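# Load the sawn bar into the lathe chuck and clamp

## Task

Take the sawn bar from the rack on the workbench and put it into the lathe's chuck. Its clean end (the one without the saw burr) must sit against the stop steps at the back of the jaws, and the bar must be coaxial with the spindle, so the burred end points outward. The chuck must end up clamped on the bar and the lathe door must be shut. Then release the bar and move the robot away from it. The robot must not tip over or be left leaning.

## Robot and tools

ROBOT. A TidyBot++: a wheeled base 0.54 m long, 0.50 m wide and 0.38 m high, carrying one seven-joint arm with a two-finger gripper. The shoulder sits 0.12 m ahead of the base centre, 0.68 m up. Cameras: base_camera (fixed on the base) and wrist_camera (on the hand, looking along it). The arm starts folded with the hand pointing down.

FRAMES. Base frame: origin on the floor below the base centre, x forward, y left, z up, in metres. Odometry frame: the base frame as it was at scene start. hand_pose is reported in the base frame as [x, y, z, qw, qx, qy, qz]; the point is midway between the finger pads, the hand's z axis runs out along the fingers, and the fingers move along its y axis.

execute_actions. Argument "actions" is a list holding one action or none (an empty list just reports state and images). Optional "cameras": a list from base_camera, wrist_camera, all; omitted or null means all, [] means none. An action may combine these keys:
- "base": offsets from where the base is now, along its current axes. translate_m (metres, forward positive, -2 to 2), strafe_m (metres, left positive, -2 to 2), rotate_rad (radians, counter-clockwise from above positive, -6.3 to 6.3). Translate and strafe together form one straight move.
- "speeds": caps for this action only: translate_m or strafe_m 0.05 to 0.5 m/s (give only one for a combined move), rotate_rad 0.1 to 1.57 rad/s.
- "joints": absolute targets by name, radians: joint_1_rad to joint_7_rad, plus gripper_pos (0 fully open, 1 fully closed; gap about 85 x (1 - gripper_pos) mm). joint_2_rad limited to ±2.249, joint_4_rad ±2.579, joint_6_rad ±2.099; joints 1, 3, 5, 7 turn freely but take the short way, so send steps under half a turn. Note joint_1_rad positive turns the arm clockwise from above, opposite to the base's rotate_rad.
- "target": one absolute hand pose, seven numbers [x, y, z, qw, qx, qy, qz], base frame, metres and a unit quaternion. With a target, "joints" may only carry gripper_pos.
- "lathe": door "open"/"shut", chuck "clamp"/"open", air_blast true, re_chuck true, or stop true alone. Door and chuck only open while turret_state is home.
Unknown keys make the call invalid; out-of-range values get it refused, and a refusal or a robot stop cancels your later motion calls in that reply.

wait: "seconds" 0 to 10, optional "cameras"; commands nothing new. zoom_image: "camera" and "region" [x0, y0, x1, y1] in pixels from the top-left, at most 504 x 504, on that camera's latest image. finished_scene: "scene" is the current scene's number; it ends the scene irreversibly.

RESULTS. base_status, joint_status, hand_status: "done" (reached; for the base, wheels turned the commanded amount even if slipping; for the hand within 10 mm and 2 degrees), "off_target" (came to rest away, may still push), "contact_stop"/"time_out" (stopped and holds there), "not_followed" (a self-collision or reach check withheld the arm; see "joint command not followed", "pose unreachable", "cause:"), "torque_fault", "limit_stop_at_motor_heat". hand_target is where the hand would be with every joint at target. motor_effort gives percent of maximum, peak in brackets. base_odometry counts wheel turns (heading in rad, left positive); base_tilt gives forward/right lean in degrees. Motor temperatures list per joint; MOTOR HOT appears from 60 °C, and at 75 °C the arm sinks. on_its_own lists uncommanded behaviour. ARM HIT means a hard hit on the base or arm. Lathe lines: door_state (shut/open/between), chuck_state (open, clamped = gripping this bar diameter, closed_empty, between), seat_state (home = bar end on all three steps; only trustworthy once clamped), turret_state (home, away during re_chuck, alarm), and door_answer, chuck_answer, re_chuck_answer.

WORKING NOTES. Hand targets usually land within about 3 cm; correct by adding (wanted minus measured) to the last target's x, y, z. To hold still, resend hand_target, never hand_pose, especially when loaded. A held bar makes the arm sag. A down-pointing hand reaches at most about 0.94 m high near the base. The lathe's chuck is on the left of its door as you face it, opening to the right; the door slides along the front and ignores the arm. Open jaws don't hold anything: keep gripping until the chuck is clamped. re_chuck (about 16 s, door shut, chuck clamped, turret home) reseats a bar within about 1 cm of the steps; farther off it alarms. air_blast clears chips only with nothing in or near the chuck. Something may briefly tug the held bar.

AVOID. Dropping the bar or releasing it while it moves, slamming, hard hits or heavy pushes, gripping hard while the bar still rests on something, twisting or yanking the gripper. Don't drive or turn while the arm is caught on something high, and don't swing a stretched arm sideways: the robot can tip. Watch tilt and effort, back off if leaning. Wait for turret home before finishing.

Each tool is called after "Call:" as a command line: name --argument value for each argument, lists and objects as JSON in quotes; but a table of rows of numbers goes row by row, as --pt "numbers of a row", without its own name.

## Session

Call:
execute_actions --actions '[]'

Scene clock: 0.00 s.
Motor temperatures (°C): [41 39 33 39 39 46 51]
base_odometry: x=+0.000 y=+0.000 heading=+0.000
base_tilt: forward=+0.1 right=+0.5
base_status: not commanded
joint_positions: joint_1_rad=+0.020 joint_2_rad=-0.395 joint_3_rad=+3.092 joint_4_rad=-2.522 joint_5_rad=+0.026 joint_6_rad=-0.859 joint_7_rad=+1.599 gripper_pos=+0.000
joint_status: not commanded
motor_effort: joint_1_rad=+0 joint_2_rad=+0 joint_3_rad=+1 joint_4_rad=+16 joint_5_rad=-1 joint_6_rad=+2 joint_7_rad=+0
hand_pose: x=+0.2720 y=-0.0026 z=+0.5966 quat_wxyz=(+0.020, +0.996, +0.036, +0.078) (m; base frame)
hand_target: x=+0.2716 y=-0.0026 z=+0.5962 quat_wxyz=(+0.020, +0.996, +0.036, +0.077) (m; base frame)
hand_status: not commanded
lathe: door_state=shut chuck_state=open seat_state=open turret_state=home door_answer=taken chuck_answer=taken re_chuck_answer=taken
pictures: base_camera, wrist_camera
camera_calibration:
wrist_camera: T_world_to_cam=[[0.0973141, -0.992747, 0.0705877, -0.0772214], [-0.979229, -0.108182, -0.171484, 0.43113], [0.177877, -0.0524337, -0.982655, 0.671083], [0, 0, 0, 1]] pos_world=[0.310319, 0.00516655, 0.738826]

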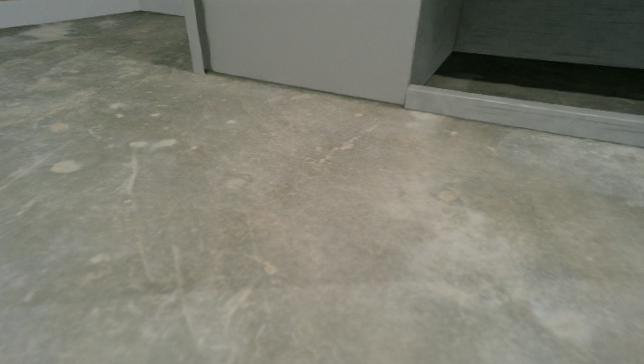

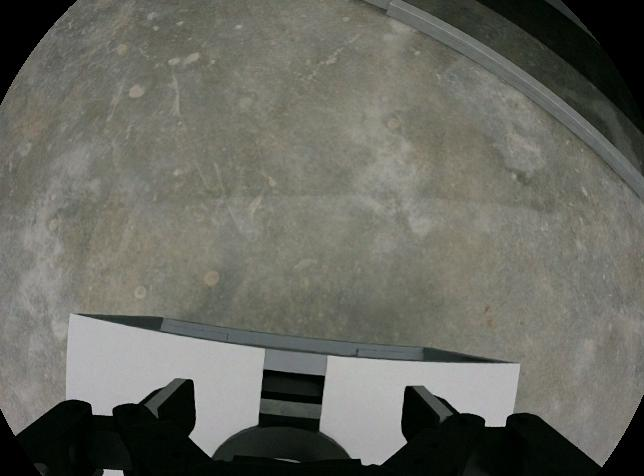

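Call:
execute_actions --actions '[{"joints":{"joint_6_rad":0.3}}]'

Scene clock: 4.43 s.
Motor temperatures (°C): [41 39 33 39 39 46 51]
base_odometry: x=+0.000 y=+0.000 heading=+0.000
base_tilt: forward=+0.0 right=+0.5
base_status: not commanded
joint_positions: joint_1_rad=+0.020 joint_2_rad=-0.395 joint_3_rad=+3.092 joint_4_rad=-2.518 joint_5_rad=+0.026 joint_6_rad=+0.262 joint_7_rad=+1.599 gripper_pos=+0.000
joint_status: all done
motor_effort: joint_1_rad=+0(0) joint_2_rad=-4(5) joint_3_rad=+1(1) joint_4_rad=+20(20) joint_5_rad=-2(2) joint_6_rad=+8(8) joint_7_rad=+0(0)
hand_pose: x=+0.5221 y=+0.0163 z=+0.8154 quat_wxyz=(+0.013, +0.801, +0.040, +0.597) (m; base frame)
hand_target: x=+0.5241 y=+0.0169 z=+0.8240 quat_wxyz=(+0.013, +0.791, +0.040, +0.610) (m; base frame)
hand_status: not commanded
lathe: door_state=shut chuck_state=open seat_state=open turret_state=home door_answer=taken chuck_answer=taken re_chuck_answer=taken
pictures: base_camera, wrist_camera
camera_calibration:
wrist_camera: T_world_to_cam=[[0.0378055, -0.993625, 0.106207, -0.0962042], [-0.263348, -0.112432, -0.958127, 0.983323], [0.96396, 0.00825316, -0.26592, -0.153243], [0, 0, 0, 1]] pos_world=[0.410313, 0.016231, 0.911615]

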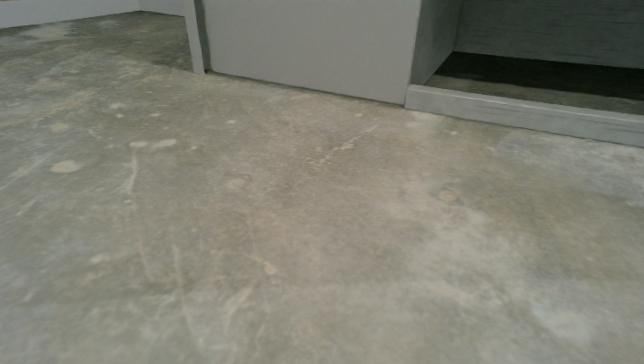

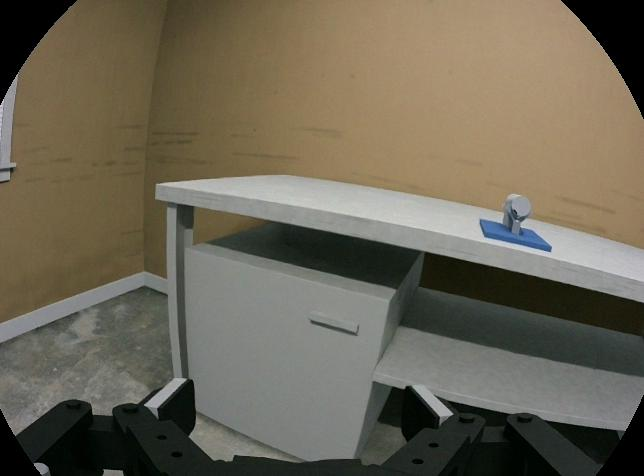

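Call:
zoom_image --camera "wrist_camera" --region '[470, 180, 560, 260]'

Scaled by 5.600.

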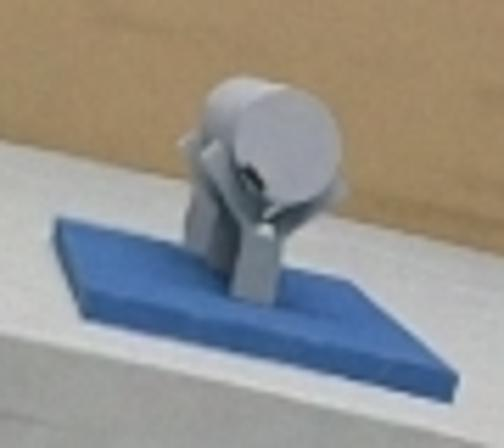

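Call:
execute_actions --actions '[{"base":{"rotate_rad":-0.38}}]'

Scene clock: 13.43 s.
Motor temperatures (°C): [41 39 33 39 39 46 50]
base_odometry: x=+0.000 y=+0.000 heading=-0.379
base_tilt: forward=+0.0 right=+0.4
base_status: done
joint_positions: joint_1_rad=+0.020 joint_2_rad=-0.395 joint_3_rad=+3.093 joint_4_rad=-2.518 joint_5_rad=+0.026 joint_6_rad=+0.262 joint_7_rad=+1.599 gripper_pos=+0.000
joint_status: not commanded
motor_effort: joint_1_rad=+0(1) joint_2_rad=-4(5) joint_3_rad=+1(3) joint_4_rad=+20(20) joint_5_rad=-2(2) joint_6_rad=+8(8) joint_7_rad=+0(0)
hand_pose: x=+0.5222 y=+0.0163 z=+0.8156 quat_wxyz=(+0.013, +0.801, +0.040, +0.597) (m; base frame)
hand_target: x=+0.5241 y=+0.0169 z=+0.8240 quat_wxyz=(+0.013, +0.791, +0.040, +0.610) (m; base frame)
hand_status: not commanded
lathe: door_state=shut chuck_state=open seat_state=open turret_state=home door_answer=taken chuck_answer=taken re_chuck_answer=taken
pictures: base_camera, wrist_camera
camera_calibration:
wrist_camera: T_world_to_cam=[[0.0377272, -0.993629, 0.106194, -0.0961808], [-0.26259, -0.112393, -0.958339, 0.983345], [0.96417, 0.00826986, -0.265157, -0.15398], [0, 0, 0, 1]] pos_world=[0.410308, 0.0162264, 0.911763]

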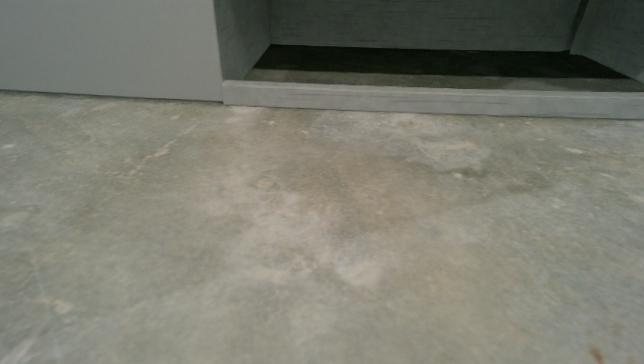

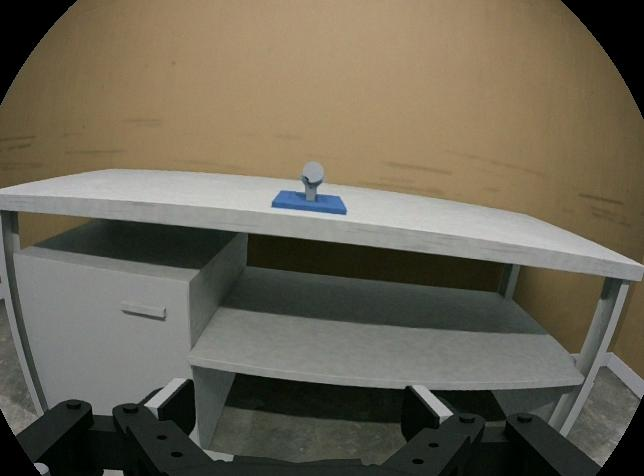

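Call:
zoom_image --camera "wrist_camera" --region '[260, 150, 360, 230]'

Scaled by 5.040.

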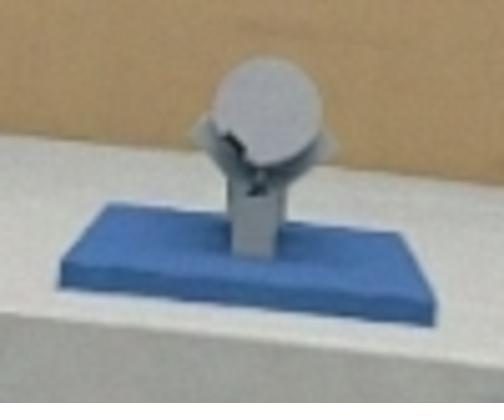

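Call:
execute_actions --actions '[{"joints":{"joint_1_rad":0.0,"joint_2_rad":0.10,"joint_3_rad":3.14,"joint_4_rad":-0.93,"joint_5_rad":0.0,"joint_6_rad":-1.7,"joint_7_rad":1.6}}]'

Scene clock: 25.30 s.
Motor temperatures (°C): [41 39 33 39 39 46 50]
base_odometry: x=+0.000 y=+0.000 heading=-0.379
base_tilt: forward=+0.0 right=+0.5
base_status: not commanded
joint_positions: joint_1_rad=+0.020 joint_2_rad=+0.071 joint_3_rad=+3.121 joint_4_rad=-0.939 joint_5_rad=+0.026 joint_6_rad=-1.655 joint_7_rad=+1.599 gripper_pos=+0.000
joint_status: all done
motor_effort: joint_1_rad=+0(2) joint_2_rad=-19(19) joint_3_rad=+0(2) joint_4_rad=+17(23) joint_5_rad=-1(2) joint_6_rad=+4(9) joint_7_rad=+0(2)
hand_pose: x=+0.5577 y=-0.0067 z=+0.9923 quat_wxyz=(+0.015, +0.972, +0.010, +0.236) (m; base frame)
hand_target: x=+0.5550 y=+0.0020 z=+0.9770 quat_wxyz=(+0.003, +0.979, +0.015, +0.204) (m; base frame)
hand_status: not commanded
lathe: door_state=shut chuck_state=open seat_state=open turret_state=home door_answer=taken chuck_answer=taken re_chuck_answer=taken
pictures: base_camera, wrist_camera
camera_calibration:
wrist_camera: T_world_to_cam=[[0.0329758, -0.997204, 0.0670594, -0.0977437], [-0.877884, -0.060971, -0.474977, 1.02323], [0.477737, -0.0432077, -0.87744, 0.737334], [0, 0, 0, 1]] pos_world=[0.549247, -0.00322461, 1.13953]

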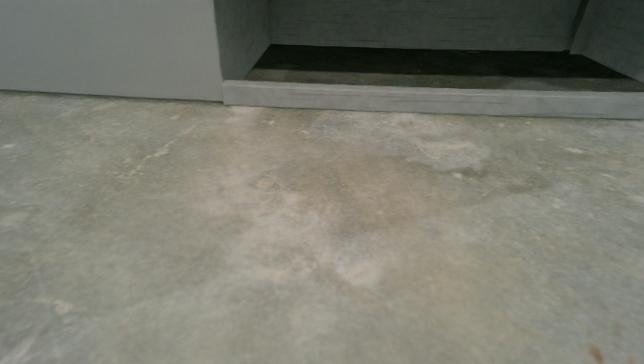

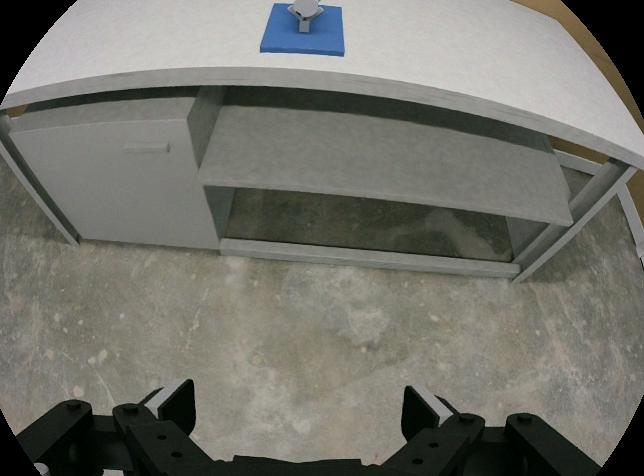

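Call:
execute_actions --actions '[{"base":{"translate_m":0.55,"strafe_m":0.03},"joints":{"joint_6_rad":-2.02,"joint_1_rad":-0.02,"joint_5_rad":-0.04}}]' --cameras '["wrist_camera"]'

Scene clock: 31.43 s.
Motor temperatures (°C): [41 39 33 39 39 45 50]
base_odometry: x=+0.522 y=-0.176 heading=-0.379
base_tilt: forward=+0.0 right=+0.5
base_status: done
joint_positions: joint_1_rad=-0.003 joint_2_rad=+0.093 joint_3_rad=+3.123 joint_4_rad=-0.934 joint_5_rad=-0.003 joint_6_rad=-1.987 joint_7_rad=+1.599 gripper_pos=+0.000
joint_status: all done
motor_effort: joint_1_rad=+0(2) joint_2_rad=-17(22) joint_3_rad=+1(1) joint_4_rad=+15(17) joint_5_rad=-2(2) joint_6_rad=+1(5) joint_7_rad=+0(0)
hand_pose: x=+0.4663 y=+0.0092 z=+0.9546 quat_wxyz=(-0.002, +0.998, +0.026, +0.064) (m; base frame)
hand_target: x=+0.4585 y=+0.0198 z=+0.9525 quat_wxyz=(-0.018, +0.998, +0.035, +0.046) (m; base frame)
hand_status: not commanded
lathe: door_state=shut chuck_state=open seat_state=open turret_state=home door_answer=taken chuck_answer=taken re_chuck_answer=taken
pictures: wrist_camera
camera_calibration:
wrist_camera: T_world_to_cam=[[0.0817326, -0.996384, 0.0231899, -0.0571438], [-0.985544, -0.0842641, -0.146977, 0.663394], [0.148399, -0.0108419, -0.988868, 1.00819], [0, 0, 0, 1]] pos_world=[0.50886, 0.00989385, 1.09579]

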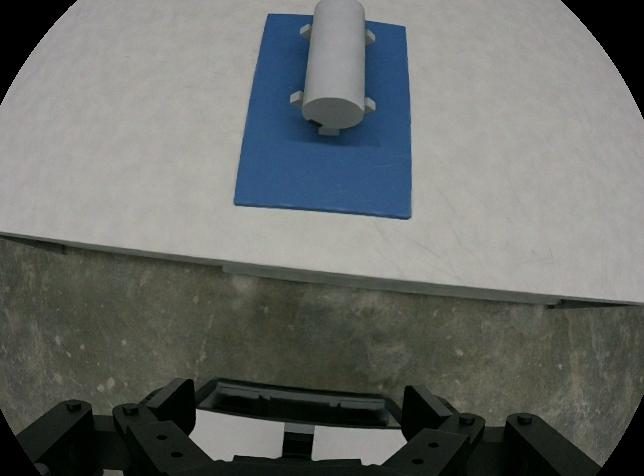

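Call:
execute_actions --actions '[{"base":{"translate_m":0.165},"speeds":{"translate_m":0.2},"joints":{"joint_7_rad":1.53,"joint_6_rad":-2.09}}]' --cameras '["wrist_camera"]'

Scene clock: 38.67 s.
Motor temperatures (°C): [41 39 33 39 39 45 50]
base_odometry: x=+0.675 y=-0.237 heading=-0.379
base_tilt: forward=+0.0 right=+0.5
base_status: done
joint_positions: joint_1_rad=-0.003 joint_2_rad=+0.096 joint_3_rad=+3.123 joint_4_rad=-0.934 joint_5_rad=-0.003 joint_6_rad=-2.068 joint_7_rad=+1.552 gripper_pos=+0.000
joint_status: all done
motor_effort: joint_1_rad=+0(0) joint_2_rad=-17(21) joint_3_rad=+0(1) joint_4_rad=+15(16) joint_5_rad=-1(2) joint_6_rad=+1(3) joint_7_rad=+0(0)
hand_pose: x=+0.4421 y=+0.0087 z=+0.9517 quat_wxyz=(-0.003, +1.000, +0.002, +0.022) (m; base frame)
hand_target: x=+0.4368 y=+0.0190 z=+0.9513 quat_wxyz=(-0.018, +1.000, +0.000, +0.010) (m; base frame)
hand_status: not commanded
lathe: door_state=shut chuck_state=open seat_state=open turret_state=home door_answer=taken chuck_answer=taken re_chuck_answer=taken
pictures: wrist_camera
camera_calibration:
wrist_camera: T_world_to_cam=[[0.0363469, -0.99921, 0.016073, -0.0287954], [-0.997187, -0.037319, -0.0650061, 0.565805], [0.0655546, -0.013665, -0.997755, 1.05406], [0, 0, 0, 1]] pos_world=[0.496161, 0.00674635, 1.08894]

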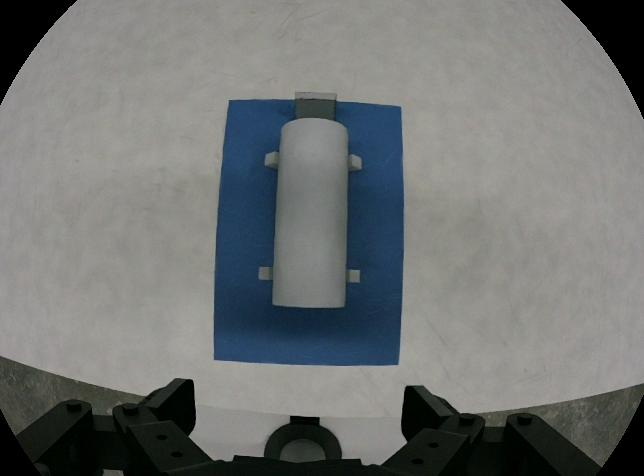

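Call:
execute_actions --actions '[{"base":{"translate_m":0.0185},"speeds":{"translate_m":0.1},"joints":{"joint_2_rad":0.19,"joint_4_rad":-1.02,"joint_6_rad":-1.92,"joint_7_rad":1.48}}]' --cameras '["wrist_camera"]'

Scene clock: 52.20 s.
Motor temperatures (°C): [41 39 33 39 39 45 50]
base_odometry: x=+0.693 y=-0.244 heading=-0.379
base_tilt: forward=+0.1 right=+0.4
base_status: done
joint_positions: joint_1_rad=-0.003 joint_2_rad=+0.188 joint_3_rad=+3.123 joint_4_rad=-1.011 joint_5_rad=-0.003 joint_6_rad=-1.951 joint_7_rad=+1.539 gripper_pos=+0.000
joint_status: all done
motor_effort: joint_1_rad=+0(1) joint_2_rad=-22(27) joint_3_rad=+0(1) joint_4_rad=+16(18) joint_5_rad=-2(2) joint_6_rad=+0(2) joint_7_rad=+0(1)
hand_pose: x=+0.4877 y=+0.0094 z=+0.8981 quat_wxyz=(-0.003, +1.000, -0.005, -0.004) (m; base frame)
hand_target: x=+0.4957 y=+0.0211 z=+0.8949 quat_wxyz=(-0.019, +0.999, -0.028, +0.005) (m; base frame)
hand_status: not commanded
lathe: door_state=shut chuck_state=open seat_state=open turret_state=home door_answer=taken chuck_answer=taken re_chuck_answer=taken
pictures: wrist_camera
camera_calibration:
wrist_camera: T_world_to_cam=[[0.0242582, -0.999614, 0.0135107, -0.0207052], [-0.999627, -0.0244238, -0.0122282, 0.561491], [0.0125535, -0.013209, -0.999834, 1.02532], [0, 0, 0, 1]] pos_world=[0.548913, 0.00655999, 1.03229]

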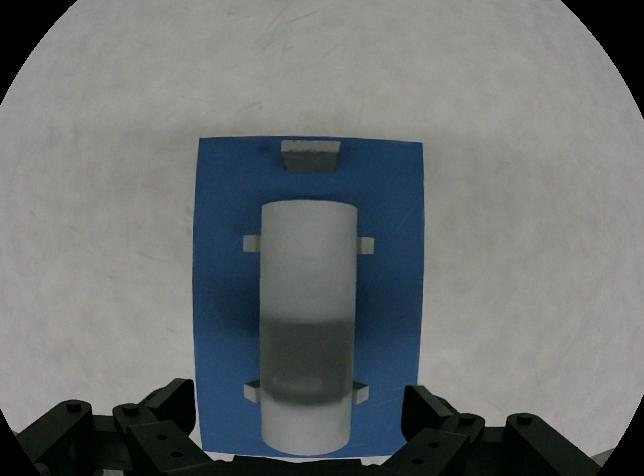

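Call:
execute_actions --actions '[{"base":{"strafe_m":-0.0025},"speeds":{"strafe_m":0.05},"joints":{"joint_2_rad":0.235,"joint_4_rad":-1.09,"joint_6_rad":-1.825}}]' --cameras '["wrist_camera"]'

Scene clock: 54.60 s.
Motor temperatures (°C): [41 39 33 39 39 45 50]
base_odometry: x=+0.692 y=-0.246 heading=-0.379
base_tilt: forward=+0.0 right=+0.4
base_status: done
joint_positions: joint_1_rad=-0.006 joint_2_rad=+0.219 joint_3_rad=+3.125 joint_4_rad=-1.076 joint_5_rad=-0.004 joint_6_rad=-1.865 joint_7_rad=+1.539 gripper_pos=+0.000
joint_status: all done
motor_effort: joint_1_rad=+0(3) joint_2_rad=-22(25) joint_3_rad=+0(2) joint_4_rad=+17(18) joint_5_rad=-2(3) joint_6_rad=+0(1) joint_7_rad=+0(0)
hand_pose: x=+0.5067 y=+0.0103 z=+0.8671 quat_wxyz=(-0.003, +1.000, -0.004, -0.009) (m; base frame)
hand_target: x=+0.5188 y=+0.0219 z=+0.8565 quat_wxyz=(-0.019, +0.999, -0.030, -0.005) (m; base frame)
hand_status: not commanded
lathe: door_state=shut chuck_state=open seat_state=open turret_state=home door_answer=taken chuck_answer=taken re_chuck_answer=taken
pictures: wrist_camera
camera_calibration:
wrist_camera: T_world_to_cam=[[0.0251523, -0.999599, 0.0129741, -0.0198001], [-0.999681, -0.0251809, -0.0020454, 0.571333], [0.00237128, -0.0129185, -0.999914, 0.999305], [0, 0, 0, 1]] pos_world=[0.569279, 0.00750408, 1.00064]

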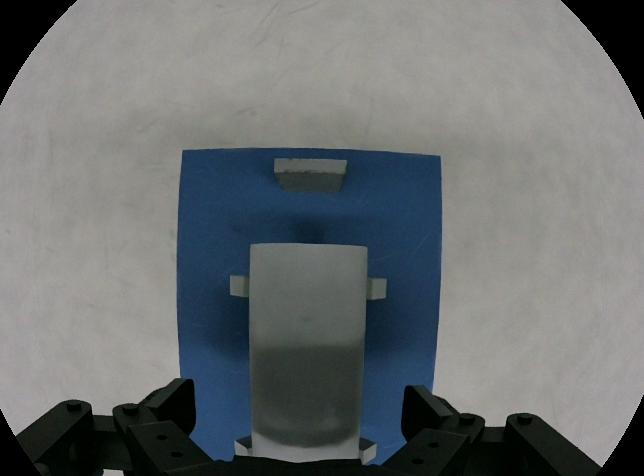

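Call:
execute_actions --actions '[{"base":{"translate_m":0.013},"speeds":{"translate_m":0.05}}]' --cameras '["wrist_camera"]'

Scene clock: 58.17 s.
Motor temperatures (°C): [41 39 33 39 39 45 50]
base_odometry: x=+0.704 y=-0.251 heading=-0.379
base_tilt: forward=+0.0 right=+0.4
base_status: done
joint_positions: joint_1_rad=-0.006 joint_2_rad=+0.222 joint_3_rad=+3.125 joint_4_rad=-1.076 joint_5_rad=-0.004 joint_6_rad=-1.862 joint_7_rad=+1.539 gripper_pos=+0.000
joint_status: not commanded
motor_effort: joint_1_rad=+0(1) joint_2_rad=-24(26) joint_3_rad=+0(1) joint_4_rad=+17(17) joint_5_rad=-2(2) joint_6_rad=+0(1) joint_7_rad=+0(0)
hand_pose: x=+0.5082 y=+0.0103 z=+0.8658 quat_wxyz=(-0.003, +1.000, -0.004, -0.009) (m; base frame)
hand_target: x=+0.5188 y=+0.0219 z=+0.8565 quat_wxyz=(-0.019, +0.999, -0.030, -0.005) (m; base frame)
hand_status: not commanded
lathe: door_state=shut chuck_state=open seat_state=open turret_state=home door_answer=taken chuck_answer=taken re_chuck_answer=taken
pictures: wrist_camera
camera_calibration:
wrist_camera: T_world_to_cam=[[0.0251682, -0.9996, 0.0129229, -0.0197475], [-0.999681, -0.0251907, -0.00158648, 0.572425], [0.00191138, -0.0128789, -0.999915, 0.998233], [0, 0, 0, 1]] pos_world=[0.570832, 0.00753632, 0.999312]

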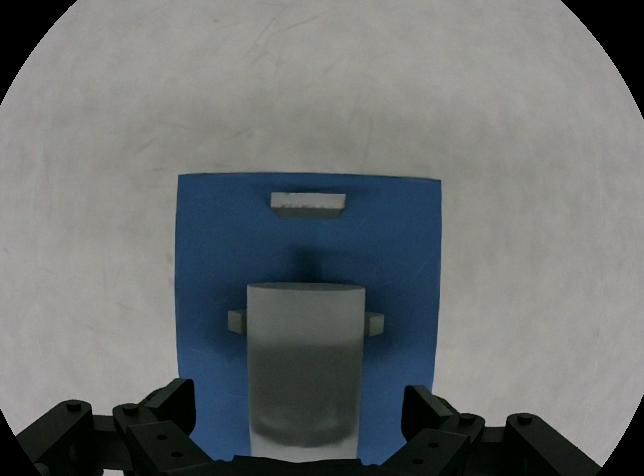

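Call:
zoom_image --camera "wrist_camera" --region '[230, 260, 390, 350]'

Scaled by 3.150.

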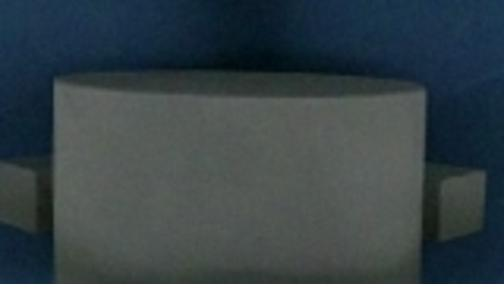

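Call:
execute_actions --actions '[{"base":{"strafe_m":-0.002},"speeds":{"strafe_m":0.05},"joints":{"gripper_pos":0.38}}]' --cameras '["wrist_camera"]'

Scene clock: 60.90 s.
Motor temperatures (°C): [41 39 33 39 39 45 50]
base_odometry: x=+0.703 y=-0.253 heading=-0.379
base_tilt: forward=+0.1 right=+0.4
base_status: done
joint_positions: joint_1_rad=-0.007 joint_2_rad=+0.222 joint_3_rad=+3.126 joint_4_rad=-1.076 joint_5_rad=-0.004 joint_6_rad=-1.862 joint_7_rad=+1.539 gripper_pos=+0.380
joint_status: all done
motor_effort: joint_1_rad=+0(3) joint_2_rad=-24(24) joint_3_rad=+0(2) joint_4_rad=+17(17) joint_5_rad=-2(3) joint_6_rad=+0(0) joint_7_rad=+0(0)
hand_pose: x=+0.5082 y=+0.0107 z=+0.8658 quat_wxyz=(-0.003, +1.000, -0.004, -0.009) (m; base frame)
hand_target: x=+0.5188 y=+0.0219 z=+0.8565 quat_wxyz=(-0.019, +0.999, -0.030, -0.005) (m; base frame)
hand_status: not commanded
lathe: door_state=shut chuck_state=open seat_state=open turret_state=home door_answer=taken chuck_answer=taken re_chuck_answer=taken
pictures: wrist_camera
camera_calibration:
wrist_camera: T_world_to_cam=[[0.0258988, -0.999582, 0.0128566, -0.0196992], [-0.999663, -0.0259213, -0.00158426, 0.57243], [0.00191686, -0.0128113, -0.999916, 0.998232], [0, 0, 0, 1]] pos_world=[0.570834, 0.00793579, 0.999309]

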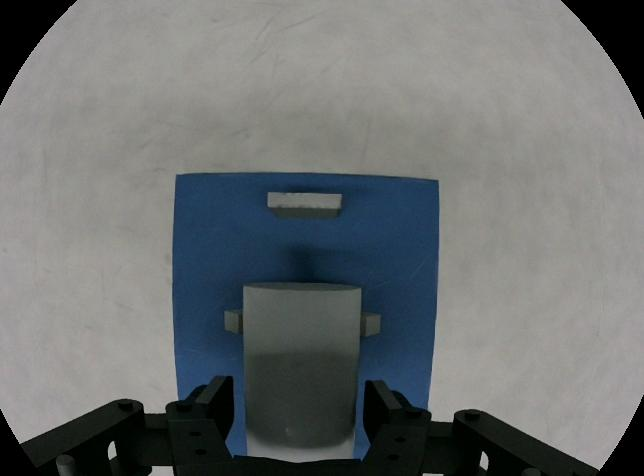

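Call:
execute_actions --actions '[{"joints":{"gripper_pos":0.60}}]' --cameras '["wrist_camera"]'

Scene clock: 62.27 s.
Motor temperatures (°C): [41 39 33 39 39 45 50]
base_odometry: x=+0.703 y=-0.253 heading=-0.379
base_tilt: forward=+0.1 right=+0.4
base_status: not commanded
joint_positions: joint_1_rad=-0.007 joint_2_rad=+0.221 joint_3_rad=+3.126 joint_4_rad=-1.075 joint_5_rad=-0.004 joint_6_rad=-1.862 joint_7_rad=+1.539 gripper_pos=+0.547
joint_status: gripper_pos off_target (ended at +0.547, target +0.600)
motor_effort: joint_1_rad=+0(1) joint_2_rad=-20(24) joint_3_rad=+0(1) joint_4_rad=+15(18) joint_5_rad=-2(2) joint_6_rad=+2(3) joint_7_rad=-1(1)
hand_pose: x=+0.5084 y=+0.0107 z=+0.8664 quat_wxyz=(-0.003, +1.000, -0.004, -0.008) (m; base frame)
hand_target: x=+0.5188 y=+0.0219 z=+0.8565 quat_wxyz=(-0.019, +0.999, -0.030, -0.005) (m; base frame)
hand_status: not commanded
lathe: door_state=shut chuck_state=open seat_state=open turret_state=home door_answer=taken chuck_answer=taken re_chuck_answer=taken
pictures: wrist_camera
camera_calibration:
wrist_camera: T_world_to_cam=[[0.025852, -0.999585, 0.0127435, -0.0195426], [-0.999656, -0.0259071, -0.00417243, 0.574889], [0.00450084, -0.0126313, -0.99991, 0.997504], [0, 0, 0, 1]] pos_world=[0.570707, 0.00795901, 1.00006]

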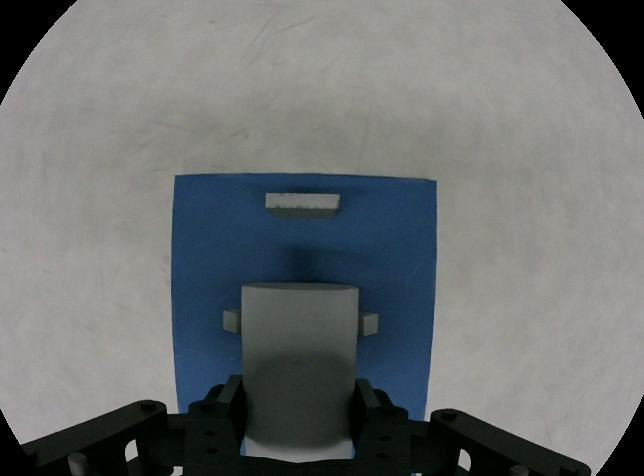

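Call:
execute_actions --actions '[{"joints":{"joint_2_rad":0.19,"joint_4_rad":-1.01,"joint_6_rad":-1.93,"gripper_pos":0.72}}]' --cameras '["wrist_camera"]'

Scene clock: 72.63 s.
Motor temperatures (°C): [41 39 33 39 39 45 50]
base_odometry: x=+0.703 y=-0.253 heading=-0.379
base_tilt: forward=+0.0 right=+0.5
base_status: not commanded
joint_positions: joint_1_rad=-0.007 joint_2_rad=+0.215 joint_3_rad=+3.126 joint_4_rad=-1.028 joint_5_rad=-0.004 joint_6_rad=-1.896 joint_7_rad=+1.539 gripper_pos=+0.547
joint_status: gripper_pos off_target (ended at +0.547, target +0.720); the others done
motor_effort: joint_1_rad=+0(1) joint_2_rad=-26(29) joint_3_rad=+0(1) joint_4_rad=+18(21) joint_5_rad=-2(2) joint_6_rad=+0(4) joint_7_rad=+0(1)
hand_pose: x=+0.5068 y=+0.0107 z=+0.8829 quat_wxyz=(-0.004, +1.000, -0.004, +0.001) (m; base frame)
hand_target: x=+0.4946 y=+0.0210 z=+0.8979 quat_wxyz=(-0.019, +0.999, -0.027, +0.005) (m; base frame)
hand_status: not commanded
lathe: door_state=shut chuck_state=open seat_state=open turret_state=home door_answer=taken chuck_answer=taken re_chuck_answer=taken
pictures: wrist_camera
camera_calibration:
wrist_camera: T_world_to_cam=[[0.0256706, -0.999587, 0.0129449, -0.0198851], [-0.999398, -0.0259636, -0.0229945, 0.589777], [0.0233211, -0.0123468, -0.999652, 1.00423], [0, 0, 0, 1]] pos_world=[0.566513, 0.00783477, 1.0177]

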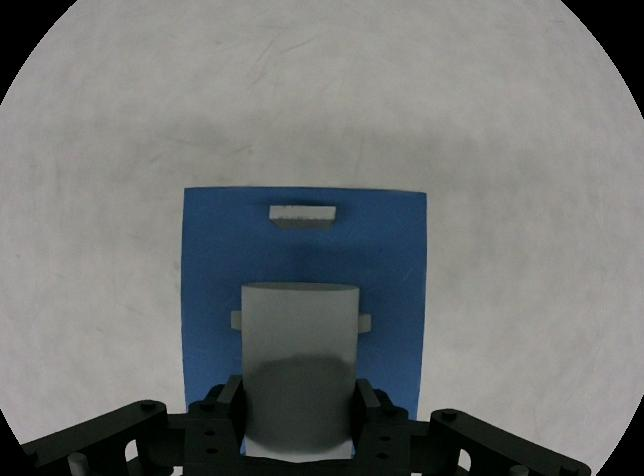

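Call:
execute_actions --actions '[{"joints":{"joint_2_rad":0.08,"joint_4_rad":-0.95,"joint_6_rad":-2.05}}]'

Scene clock: 77.97 s.
Motor temperatures (°C): [41 39 33 39 39 45 50]
base_odometry: x=+0.703 y=-0.253 heading=-0.379
base_tilt: forward=+0.1 right=+0.5
base_status: not commanded
joint_positions: joint_1_rad=-0.007 joint_2_rad=+0.091 joint_3_rad=+3.126 joint_4_rad=-0.965 joint_5_rad=-0.004 joint_6_rad=-2.012 joint_7_rad=+1.539 gripper_pos=+0.547
joint_status: all done
motor_effort: joint_1_rad=+0(1) joint_2_rad=-20(29) joint_3_rad=+0(1) joint_4_rad=+18(20) joint_5_rad=-2(2) joint_6_rad=+1(2) joint_7_rad=+0(0)
hand_pose: x=+0.4534 y=+0.0098 z=+0.9450 quat_wxyz=(-0.003, +0.999, -0.003, +0.036) (m; base frame)
hand_target: x=+0.4408 y=+0.0193 z=+0.9526 quat_wxyz=(-0.019, +0.999, -0.025, +0.030) (m; base frame)
hand_status: not commanded
lathe: door_state=shut chuck_state=open seat_state=open turret_state=home door_answer=taken chuck_answer=taken re_chuck_answer=taken
pictures: base_camera, wrist_camera
camera_calibration:
wrist_camera: T_world_to_cam=[[0.0252353, -0.999566, 0.0152251, -0.0221476], [-0.995318, -0.0265437, -0.0929339, 0.602147], [0.0932976, -0.0128086, -0.995556, 1.03193], [0, 0, 0, 1]] pos_world=[0.503611, 0.00706274, 1.08364]

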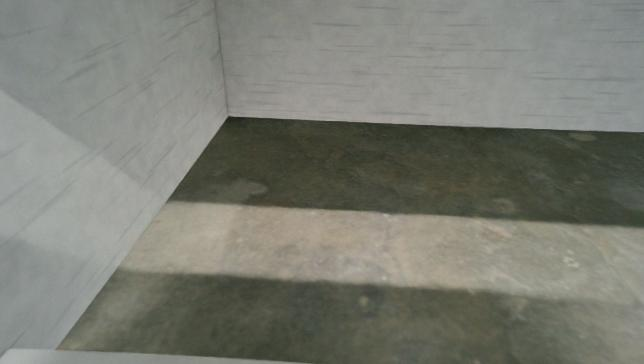

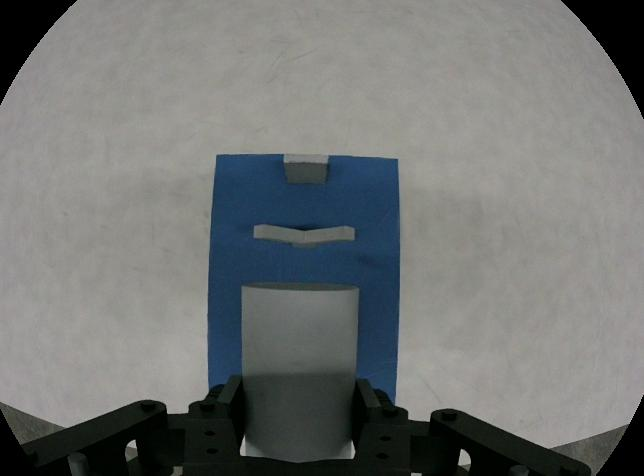

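Call:
execute_actions --actions '[{"joints":{"gripper_pos":1.0,"joint_6_rad":-1.3},"base":{"translate_m":-0.5}}]'

Call:
zoom_image --camera "wrist_camera" --region '[200, 260, 400, 470]'

Scene clock: 81.27 s.
Motor temperatures (°C): [41 39 33 39 39 45 50]
base_odometry: x=+0.239 y=-0.068 heading=-0.379
base_tilt: forward=+0.0 right=+0.5
base_status: done
joint_positions: joint_1_rad=-0.008 joint_2_rad=+0.090 joint_3_rad=+3.126 joint_4_rad=-0.965 joint_5_rad=-0.004 joint_6_rad=-1.351 joint_7_rad=+1.539 gripper_pos=+0.547
joint_status: gripper_pos off_target (ended at +0.547, target +1.000); the others done
motor_effort: joint_1_rad=+0(1) joint_2_rad=-25(28) joint_3_rad=+0(1) joint_4_rad=+22(24) joint_5_rad=-2(2) joint_6_rad=+8(9) joint_7_rad=+0(0)
hand_pose: x=+0.6387 y=+0.0142 z=+1.0255 quat_wxyz=(-0.013, +0.933, -0.004, +0.360) (m; base frame)
hand_target: x=+0.6474 y=+0.0247 z=+1.0490 quat_wxyz=(-0.042, +0.918, -0.029, +0.393) (m; base frame)
hand_status: not commanded
lathe: door_state=shut chuck_state=open seat_state=open turret_state=home door_answer=taken chuck_answer=taken re_chuck_answer=taken
pictures: base_camera, wrist_camera
camera_calibration:
wrist_camera: T_world_to_cam=[[0.0130377, -0.999853, 0.0110986, -0.0116306], [-0.726842, -0.0170991, -0.686592, 1.23132], [0.686681, 0.000884713, -0.726958, 0.44026], [0, 0, 0, 1]] pos_world=[0.592811, 0.00903612, 1.1656]

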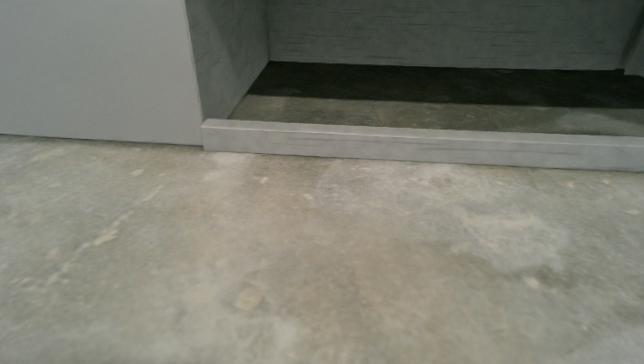

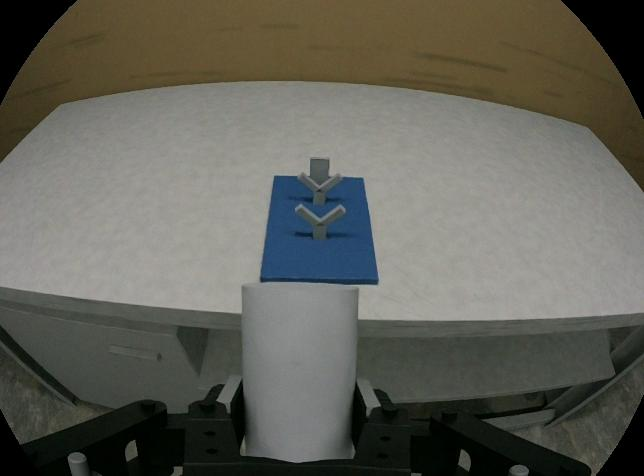

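Scaled by 2.400.

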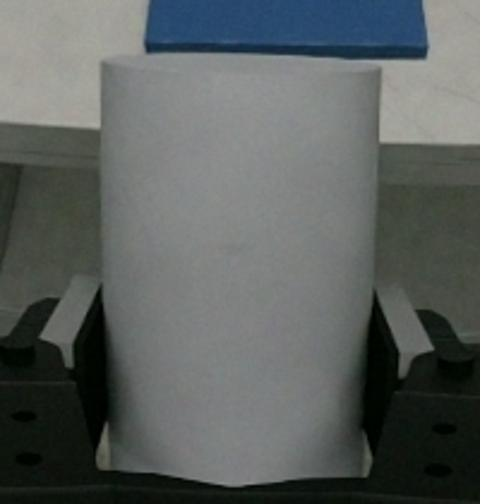

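Call:
execute_actions --actions '[{"joints":{"joint_2_rad":-0.395,"joint_4_rad":-2.4,"joint_6_rad":0.3},"base":{"rotate_rad":1.2}}]'

Scene clock: 85.30 s.
Motor temperatures (°C): [41 39 33 39 39 45 50]
base_odometry: x=+0.239 y=-0.068 heading=+0.821
base_tilt: forward=+0.0 right=+0.4
base_status: done
joint_positions: joint_1_rad=-0.027 joint_2_rad=-0.354 joint_3_rad=+3.129 joint_4_rad=-2.406 joint_5_rad=-0.012 joint_6_rad=+0.234 joint_7_rad=+1.539 gripper_pos=+0.547
joint_status: joint_2_rad off_target (ended at -0.354, target -0.395); the others done
motor_effort: joint_1_rad=+0(4) joint_2_rad=-10(29) joint_3_rad=+0(5) joint_4_rad=+26(28) joint_5_rad=-2(3) joint_6_rad=+12(13) joint_7_rad=+0(0)
hand_pose: x=+0.5530 y=+0.0180 z=+0.8546 quat_wxyz=(-0.022, +0.789, -0.001, +0.614) (m; base frame)
hand_target: x=+0.5507 y=+0.0071 z=+0.8962 quat_wxyz=(-0.045, +0.752, -0.044, +0.656) (m; base frame)
hand_status: not commanded
lathe: door_state=shut chuck_state=open seat_state=open turret_state=home door_answer=taken chuck_answer=taken re_chuck_answer=taken
pictures: base_camera, wrist_camera
camera_calibration:
wrist_camera: T_world_to_cam=[[0.0140999, -0.9999, 0.000599737, 0.00361462], [-0.225115, -0.00375881, -0.974325, 1.01994], [0.97423, 0.0136029, -0.225145, -0.213286], [0, 0, 0, 1]] pos_world=[0.437342, 0.0103493, 0.945732]

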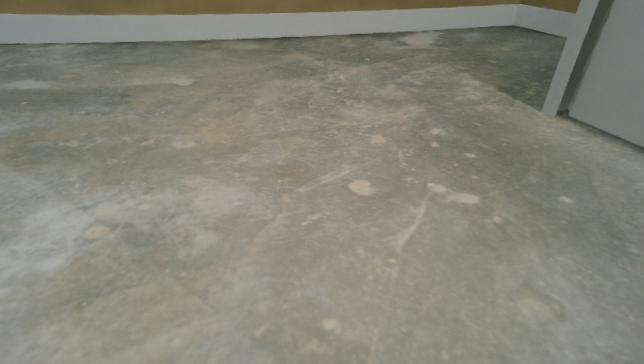

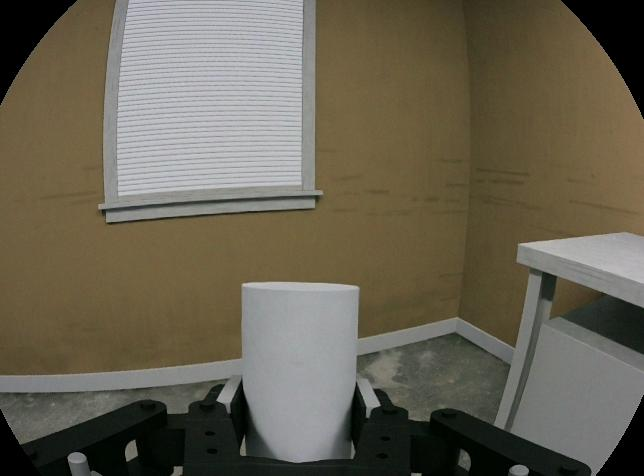

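Call:
execute_actions --actions '[{"base":{"rotate_rad":1.5}}]' --cameras '["wrist_camera"]'

Scene clock: 87.90 s.
Motor temperatures (°C): [41 39 33 39 39 45 50]
base_odometry: x=+0.239 y=-0.068 heading=+2.321
base_tilt: forward=+0.0 right=+0.4
base_status: done
joint_positions: joint_1_rad=-0.026 joint_2_rad=-0.354 joint_3_rad=+3.133 joint_4_rad=-2.406 joint_5_rad=-0.012 joint_6_rad=+0.238 joint_7_rad=+1.539 gripper_pos=+0.547
joint_status: not commanded
motor_effort: joint_1_rad=+0(2) joint_2_rad=-10(12) joint_3_rad=+0(3) joint_4_rad=+26(26) joint_5_rad=-2(2) joint_6_rad=+12(12) joint_7_rad=+0(0)
hand_pose: x=+0.5535 y=+0.0161 z=+0.8558 quat_wxyz=(-0.022, +0.788, -0.003, +0.616) (m; base frame)
hand_target: x=+0.5507 y=+0.0071 z=+0.8962 quat_wxyz=(-0.045, +0.752, -0.044, +0.656) (m; base frame)
hand_status: not commanded
lathe: door_state=shut chuck_state=open seat_state=open turret_state=home door_answer=taken chuck_answer=taken re_chuck_answer=taken
pictures: wrist_camera
camera_calibration:
wrist_camera: T_world_to_cam=[[0.0102458, -0.999947, -0.000749834, 0.00501626], [-0.221243, -0.00153564, -0.975218, 1.01981], [0.975165, 0.0101578, -0.221247, -0.217174], [0, 0, 0, 1]] pos_world=[0.437355, 0.00878806, 0.946491]

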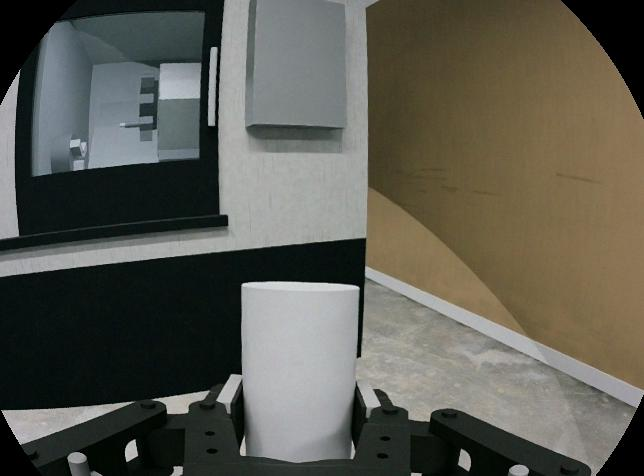

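Call:
execute_actions --actions '[{"base":{"rotate_rad":0.44},"lathe":{"door":"open"}}]'

Call:
zoom_image --camera "wrist_camera" --region '[60, 0, 560, 300]'

Scene clock: 90.03 s.
Motor temperatures (°C): [41 39 33 39 39 45 50]
base_odometry: x=+0.239 y=-0.068 heading=+2.761
base_tilt: forward=+0.0 right=+0.4
base_status: done
joint_positions: joint_1_rad=-0.026 joint_2_rad=-0.354 joint_3_rad=+3.134 joint_4_rad=-2.407 joint_5_rad=-0.012 joint_6_rad=+0.238 joint_7_rad=+1.539 gripper_pos=+0.547
joint_status: not commanded
motor_effort: joint_1_rad=+0(2) joint_2_rad=-10(11) joint_3_rad=+1(3) joint_4_rad=+26(26) joint_5_rad=-2(2) joint_6_rad=+12(12) joint_7_rad=+0(0)
hand_pose: x=+0.5535 y=+0.0153 z=+0.8558 quat_wxyz=(-0.021, +0.788, -0.004, +0.616) (m; base frame)
hand_target: x=+0.5507 y=+0.0071 z=+0.8962 quat_wxyz=(-0.045, +0.752, -0.044, +0.656) (m; base frame)
hand_status: not commanded
lathe: door_state=between chuck_state=open seat_state=open turret_state=home door_answer=taken chuck_answer=taken re_chuck_answer=taken
pictures: base_camera, wrist_camera
camera_calibration:
wrist_camera: T_world_to_cam=[[0.00854388, -0.999963, -0.00126064, 0.00556738], [-0.221169, -0.000660246, -0.975235, 1.01981], [0.975198, 0.00861111, -0.221167, -0.217253], [0, 0, 0, 1]] pos_world=[0.437369, 0.00811129, 0.946514]

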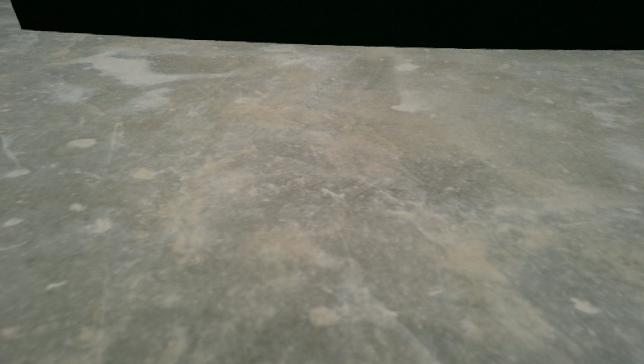

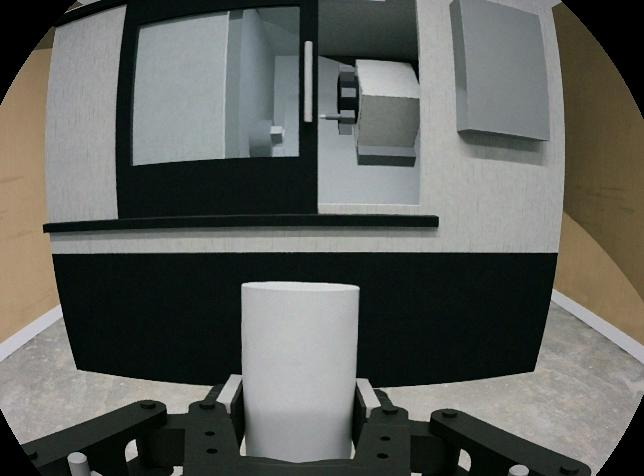

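Scaled by 1.008.

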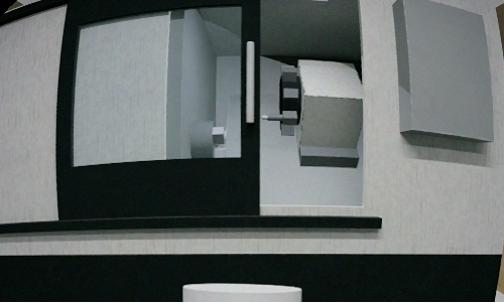

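Call:
execute_actions --actions '[{"base":{"translate_m":0.7},"lathe":{"air_blast":true}}]' --cameras '["wrist_camera"]'

Call:
zoom_image --camera "wrist_camera" --region '[100, 0, 560, 300]'

Scene clock: 97.40 s.
Motor temperatures (°C): [41 39 33 39 39 45 50]
base_odometry: x=-0.411 y=+0.192 heading=+2.762
base_tilt: forward=+0.1 right=+0.5
base_status: done
joint_positions: joint_1_rad=-0.026 joint_2_rad=-0.363 joint_3_rad=+3.134 joint_4_rad=-2.410 joint_5_rad=-0.012 joint_6_rad=+0.242 joint_7_rad=+1.539 gripper_pos=+0.547
joint_status: not commanded
motor_effort: joint_1_rad=+0(1) joint_2_rad=-10(12) joint_3_rad=+1(1) joint_4_rad=+26(27) joint_5_rad=-2(2) joint_6_rad=+12(13) joint_7_rad=+0(0)
hand_pose: x=+0.5514 y=+0.0152 z=+0.8592 quat_wxyz=(-0.021, +0.785, -0.004, +0.620) (m; base frame)
hand_target: x=+0.5507 y=+0.0071 z=+0.8962 quat_wxyz=(-0.045, +0.752, -0.044, +0.656) (m; base frame)
hand_status: not commanded
lathe: door_state=open chuck_state=open seat_state=open turret_state=home door_answer=taken chuck_answer=taken re_chuck_answer=taken
pictures: wrist_camera
camera_calibration:
wrist_camera: T_world_to_cam=[[0.00852069, -0.999963, -0.00141499, 0.00566387], [-0.211611, -0.000420139, -0.977354, 1.01914], [0.977317, 0.00862716, -0.211607, -0.223911], [0, 0, 0, 1]] pos_world=[0.434446, 0.00802356, 0.948691]

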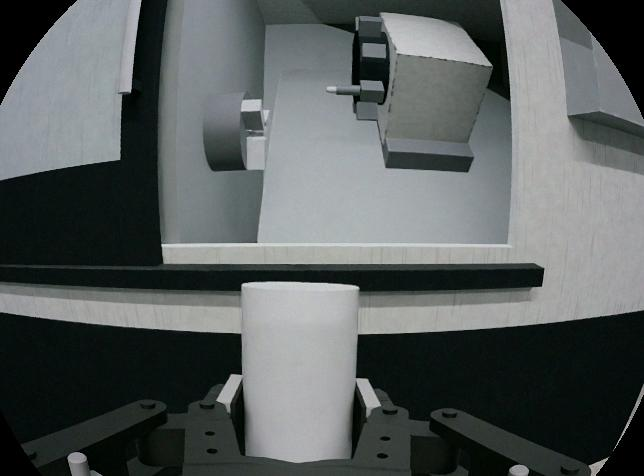

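Scaled by 1.096.

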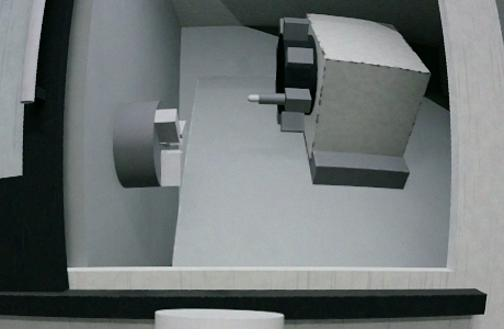

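Call:
execute_actions --actions '[{"joints":{"joint_1_rad":-0.02,"joint_2_rad":-0.36,"joint_3_rad":3.14,"joint_4_rad":-1.916,"joint_5_rad":-0.04,"joint_6_rad":0.0,"joint_7_rad":3.14}}]' --cameras '["wrist_camera"]'

Scene clock: 103.13 s.
Motor temperatures (°C): [41 39 33 39 39 45 50]
base_odometry: x=-0.411 y=+0.192 heading=+2.762
base_tilt: forward=+0.1 right=+0.5
base_status: not commanded
joint_positions: joint_1_rad=-0.026 joint_2_rad=-0.363 joint_3_rad=+3.134 joint_4_rad=-1.944 joint_5_rad=-0.012 joint_6_rad=+0.019 joint_7_rad=+3.068 gripper_pos=+0.547
joint_status: all done
motor_effort: joint_1_rad=+0(2) joint_2_rad=-12(13) joint_3_rad=+1(2) joint_4_rad=+28(29) joint_5_rad=-2(2) joint_6_rad=+12(14) joint_7_rad=+0(2)
hand_pose: x=+0.5948 y=+0.0181 z=+1.0744 quat_wxyz=(+0.472, +0.510, +0.485, +0.530) (m; base frame)
hand_target: x=+0.5962 y=+0.0118 z=+1.0849 quat_wxyz=(+0.488, +0.501, +0.491, +0.519) (m; base frame)
hand_status: not commanded
lathe: door_state=open chuck_state=open seat_state=open turret_state=home door_answer=taken chuck_answer=taken re_chuck_answer=taken
pictures: wrist_camera
camera_calibration:
wrist_camera: T_world_to_cam=[[-0.0267593, -0.0503915, 0.998371, -1.06196], [0.053517, -0.997369, -0.0489065, 0.101489], [0.998208, 0.0521212, 0.0293857, -0.492892], [0, 0, 0, 1]] pos_world=[0.45816, 0.0733984, 1.07967]

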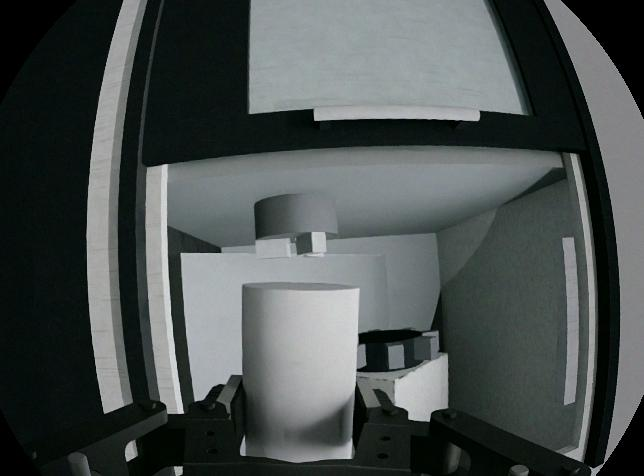

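Call:
execute_actions --actions '[{"base":{"translate_m":0.78,"strafe_m":0.03,"rotate_rad":-0.04},"joints":{"joint_7_rad":3.2}}]' --cameras '["wrist_camera"]'

Call:
zoom_image --camera "wrist_camera" --region '[180, 60, 460, 320]'

Scene clock: 111.67 s.
Motor temperatures (°C): [41 39 33 39 39 45 50]
base_odometry: x=-1.147 y=+0.454 heading=+2.721
base_tilt: forward=+0.1 right=+0.4
base_status: done
joint_positions: joint_1_rad=-0.024 joint_2_rad=-0.350 joint_3_rad=+3.139 joint_4_rad=-1.944 joint_5_rad=-0.012 joint_6_rad=+0.013 joint_7_rad=+3.143 gripper_pos=+0.547
joint_status: all done
motor_effort: joint_1_rad=+0(2) joint_2_rad=-13(16) joint_3_rad=+1(4) joint_4_rad=+28(29) joint_5_rad=-2(2) joint_6_rad=+13(13) joint_7_rad=+0(1)
hand_pose: x=+0.6002 y=+0.0139 z=+1.0663 quat_wxyz=(+0.488, +0.499, +0.507, +0.506) (m; base frame)
hand_target: x=+0.5962 y=+0.0118 z=+1.0849 quat_wxyz=(+0.503, +0.486, +0.506, +0.504) (m; base frame)
hand_status: not commanded
lathe: door_state=open chuck_state=open seat_state=open turret_state=home door_answer=taken chuck_answer=taken re_chuck_answer=taken
pictures: wrist_camera
camera_calibration:
wrist_camera: T_world_to_cam=[[-0.0100413, 0.0230894, 0.999683, -1.0664], [0.0460161, -0.998664, 0.023528, 0.0239399], [0.99889, 0.0462377, 0.00896539, -0.476393], [0, 0, 0, 1]] pos_world=[0.464055, 0.0705578, 1.06977]

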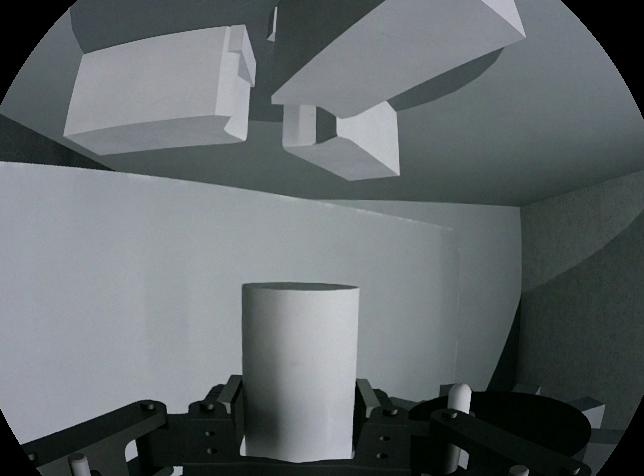

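Scaled by 1.800.

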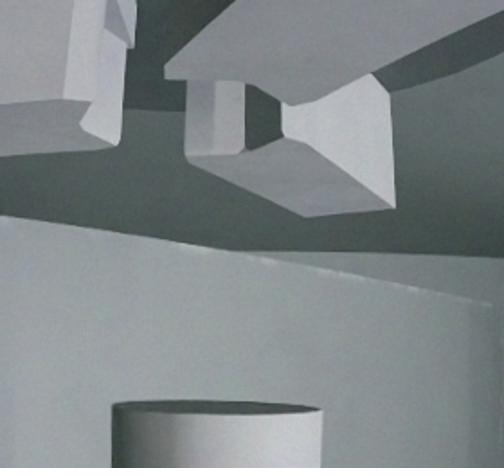

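Call:
zoom_image --camera "wrist_camera" --region '[220, 10, 420, 200]'

Scaled by 2.520.

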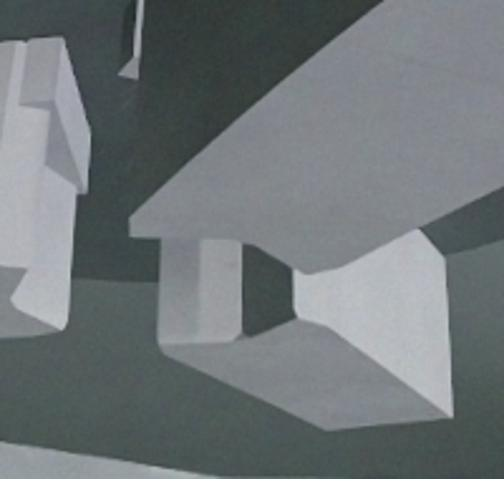

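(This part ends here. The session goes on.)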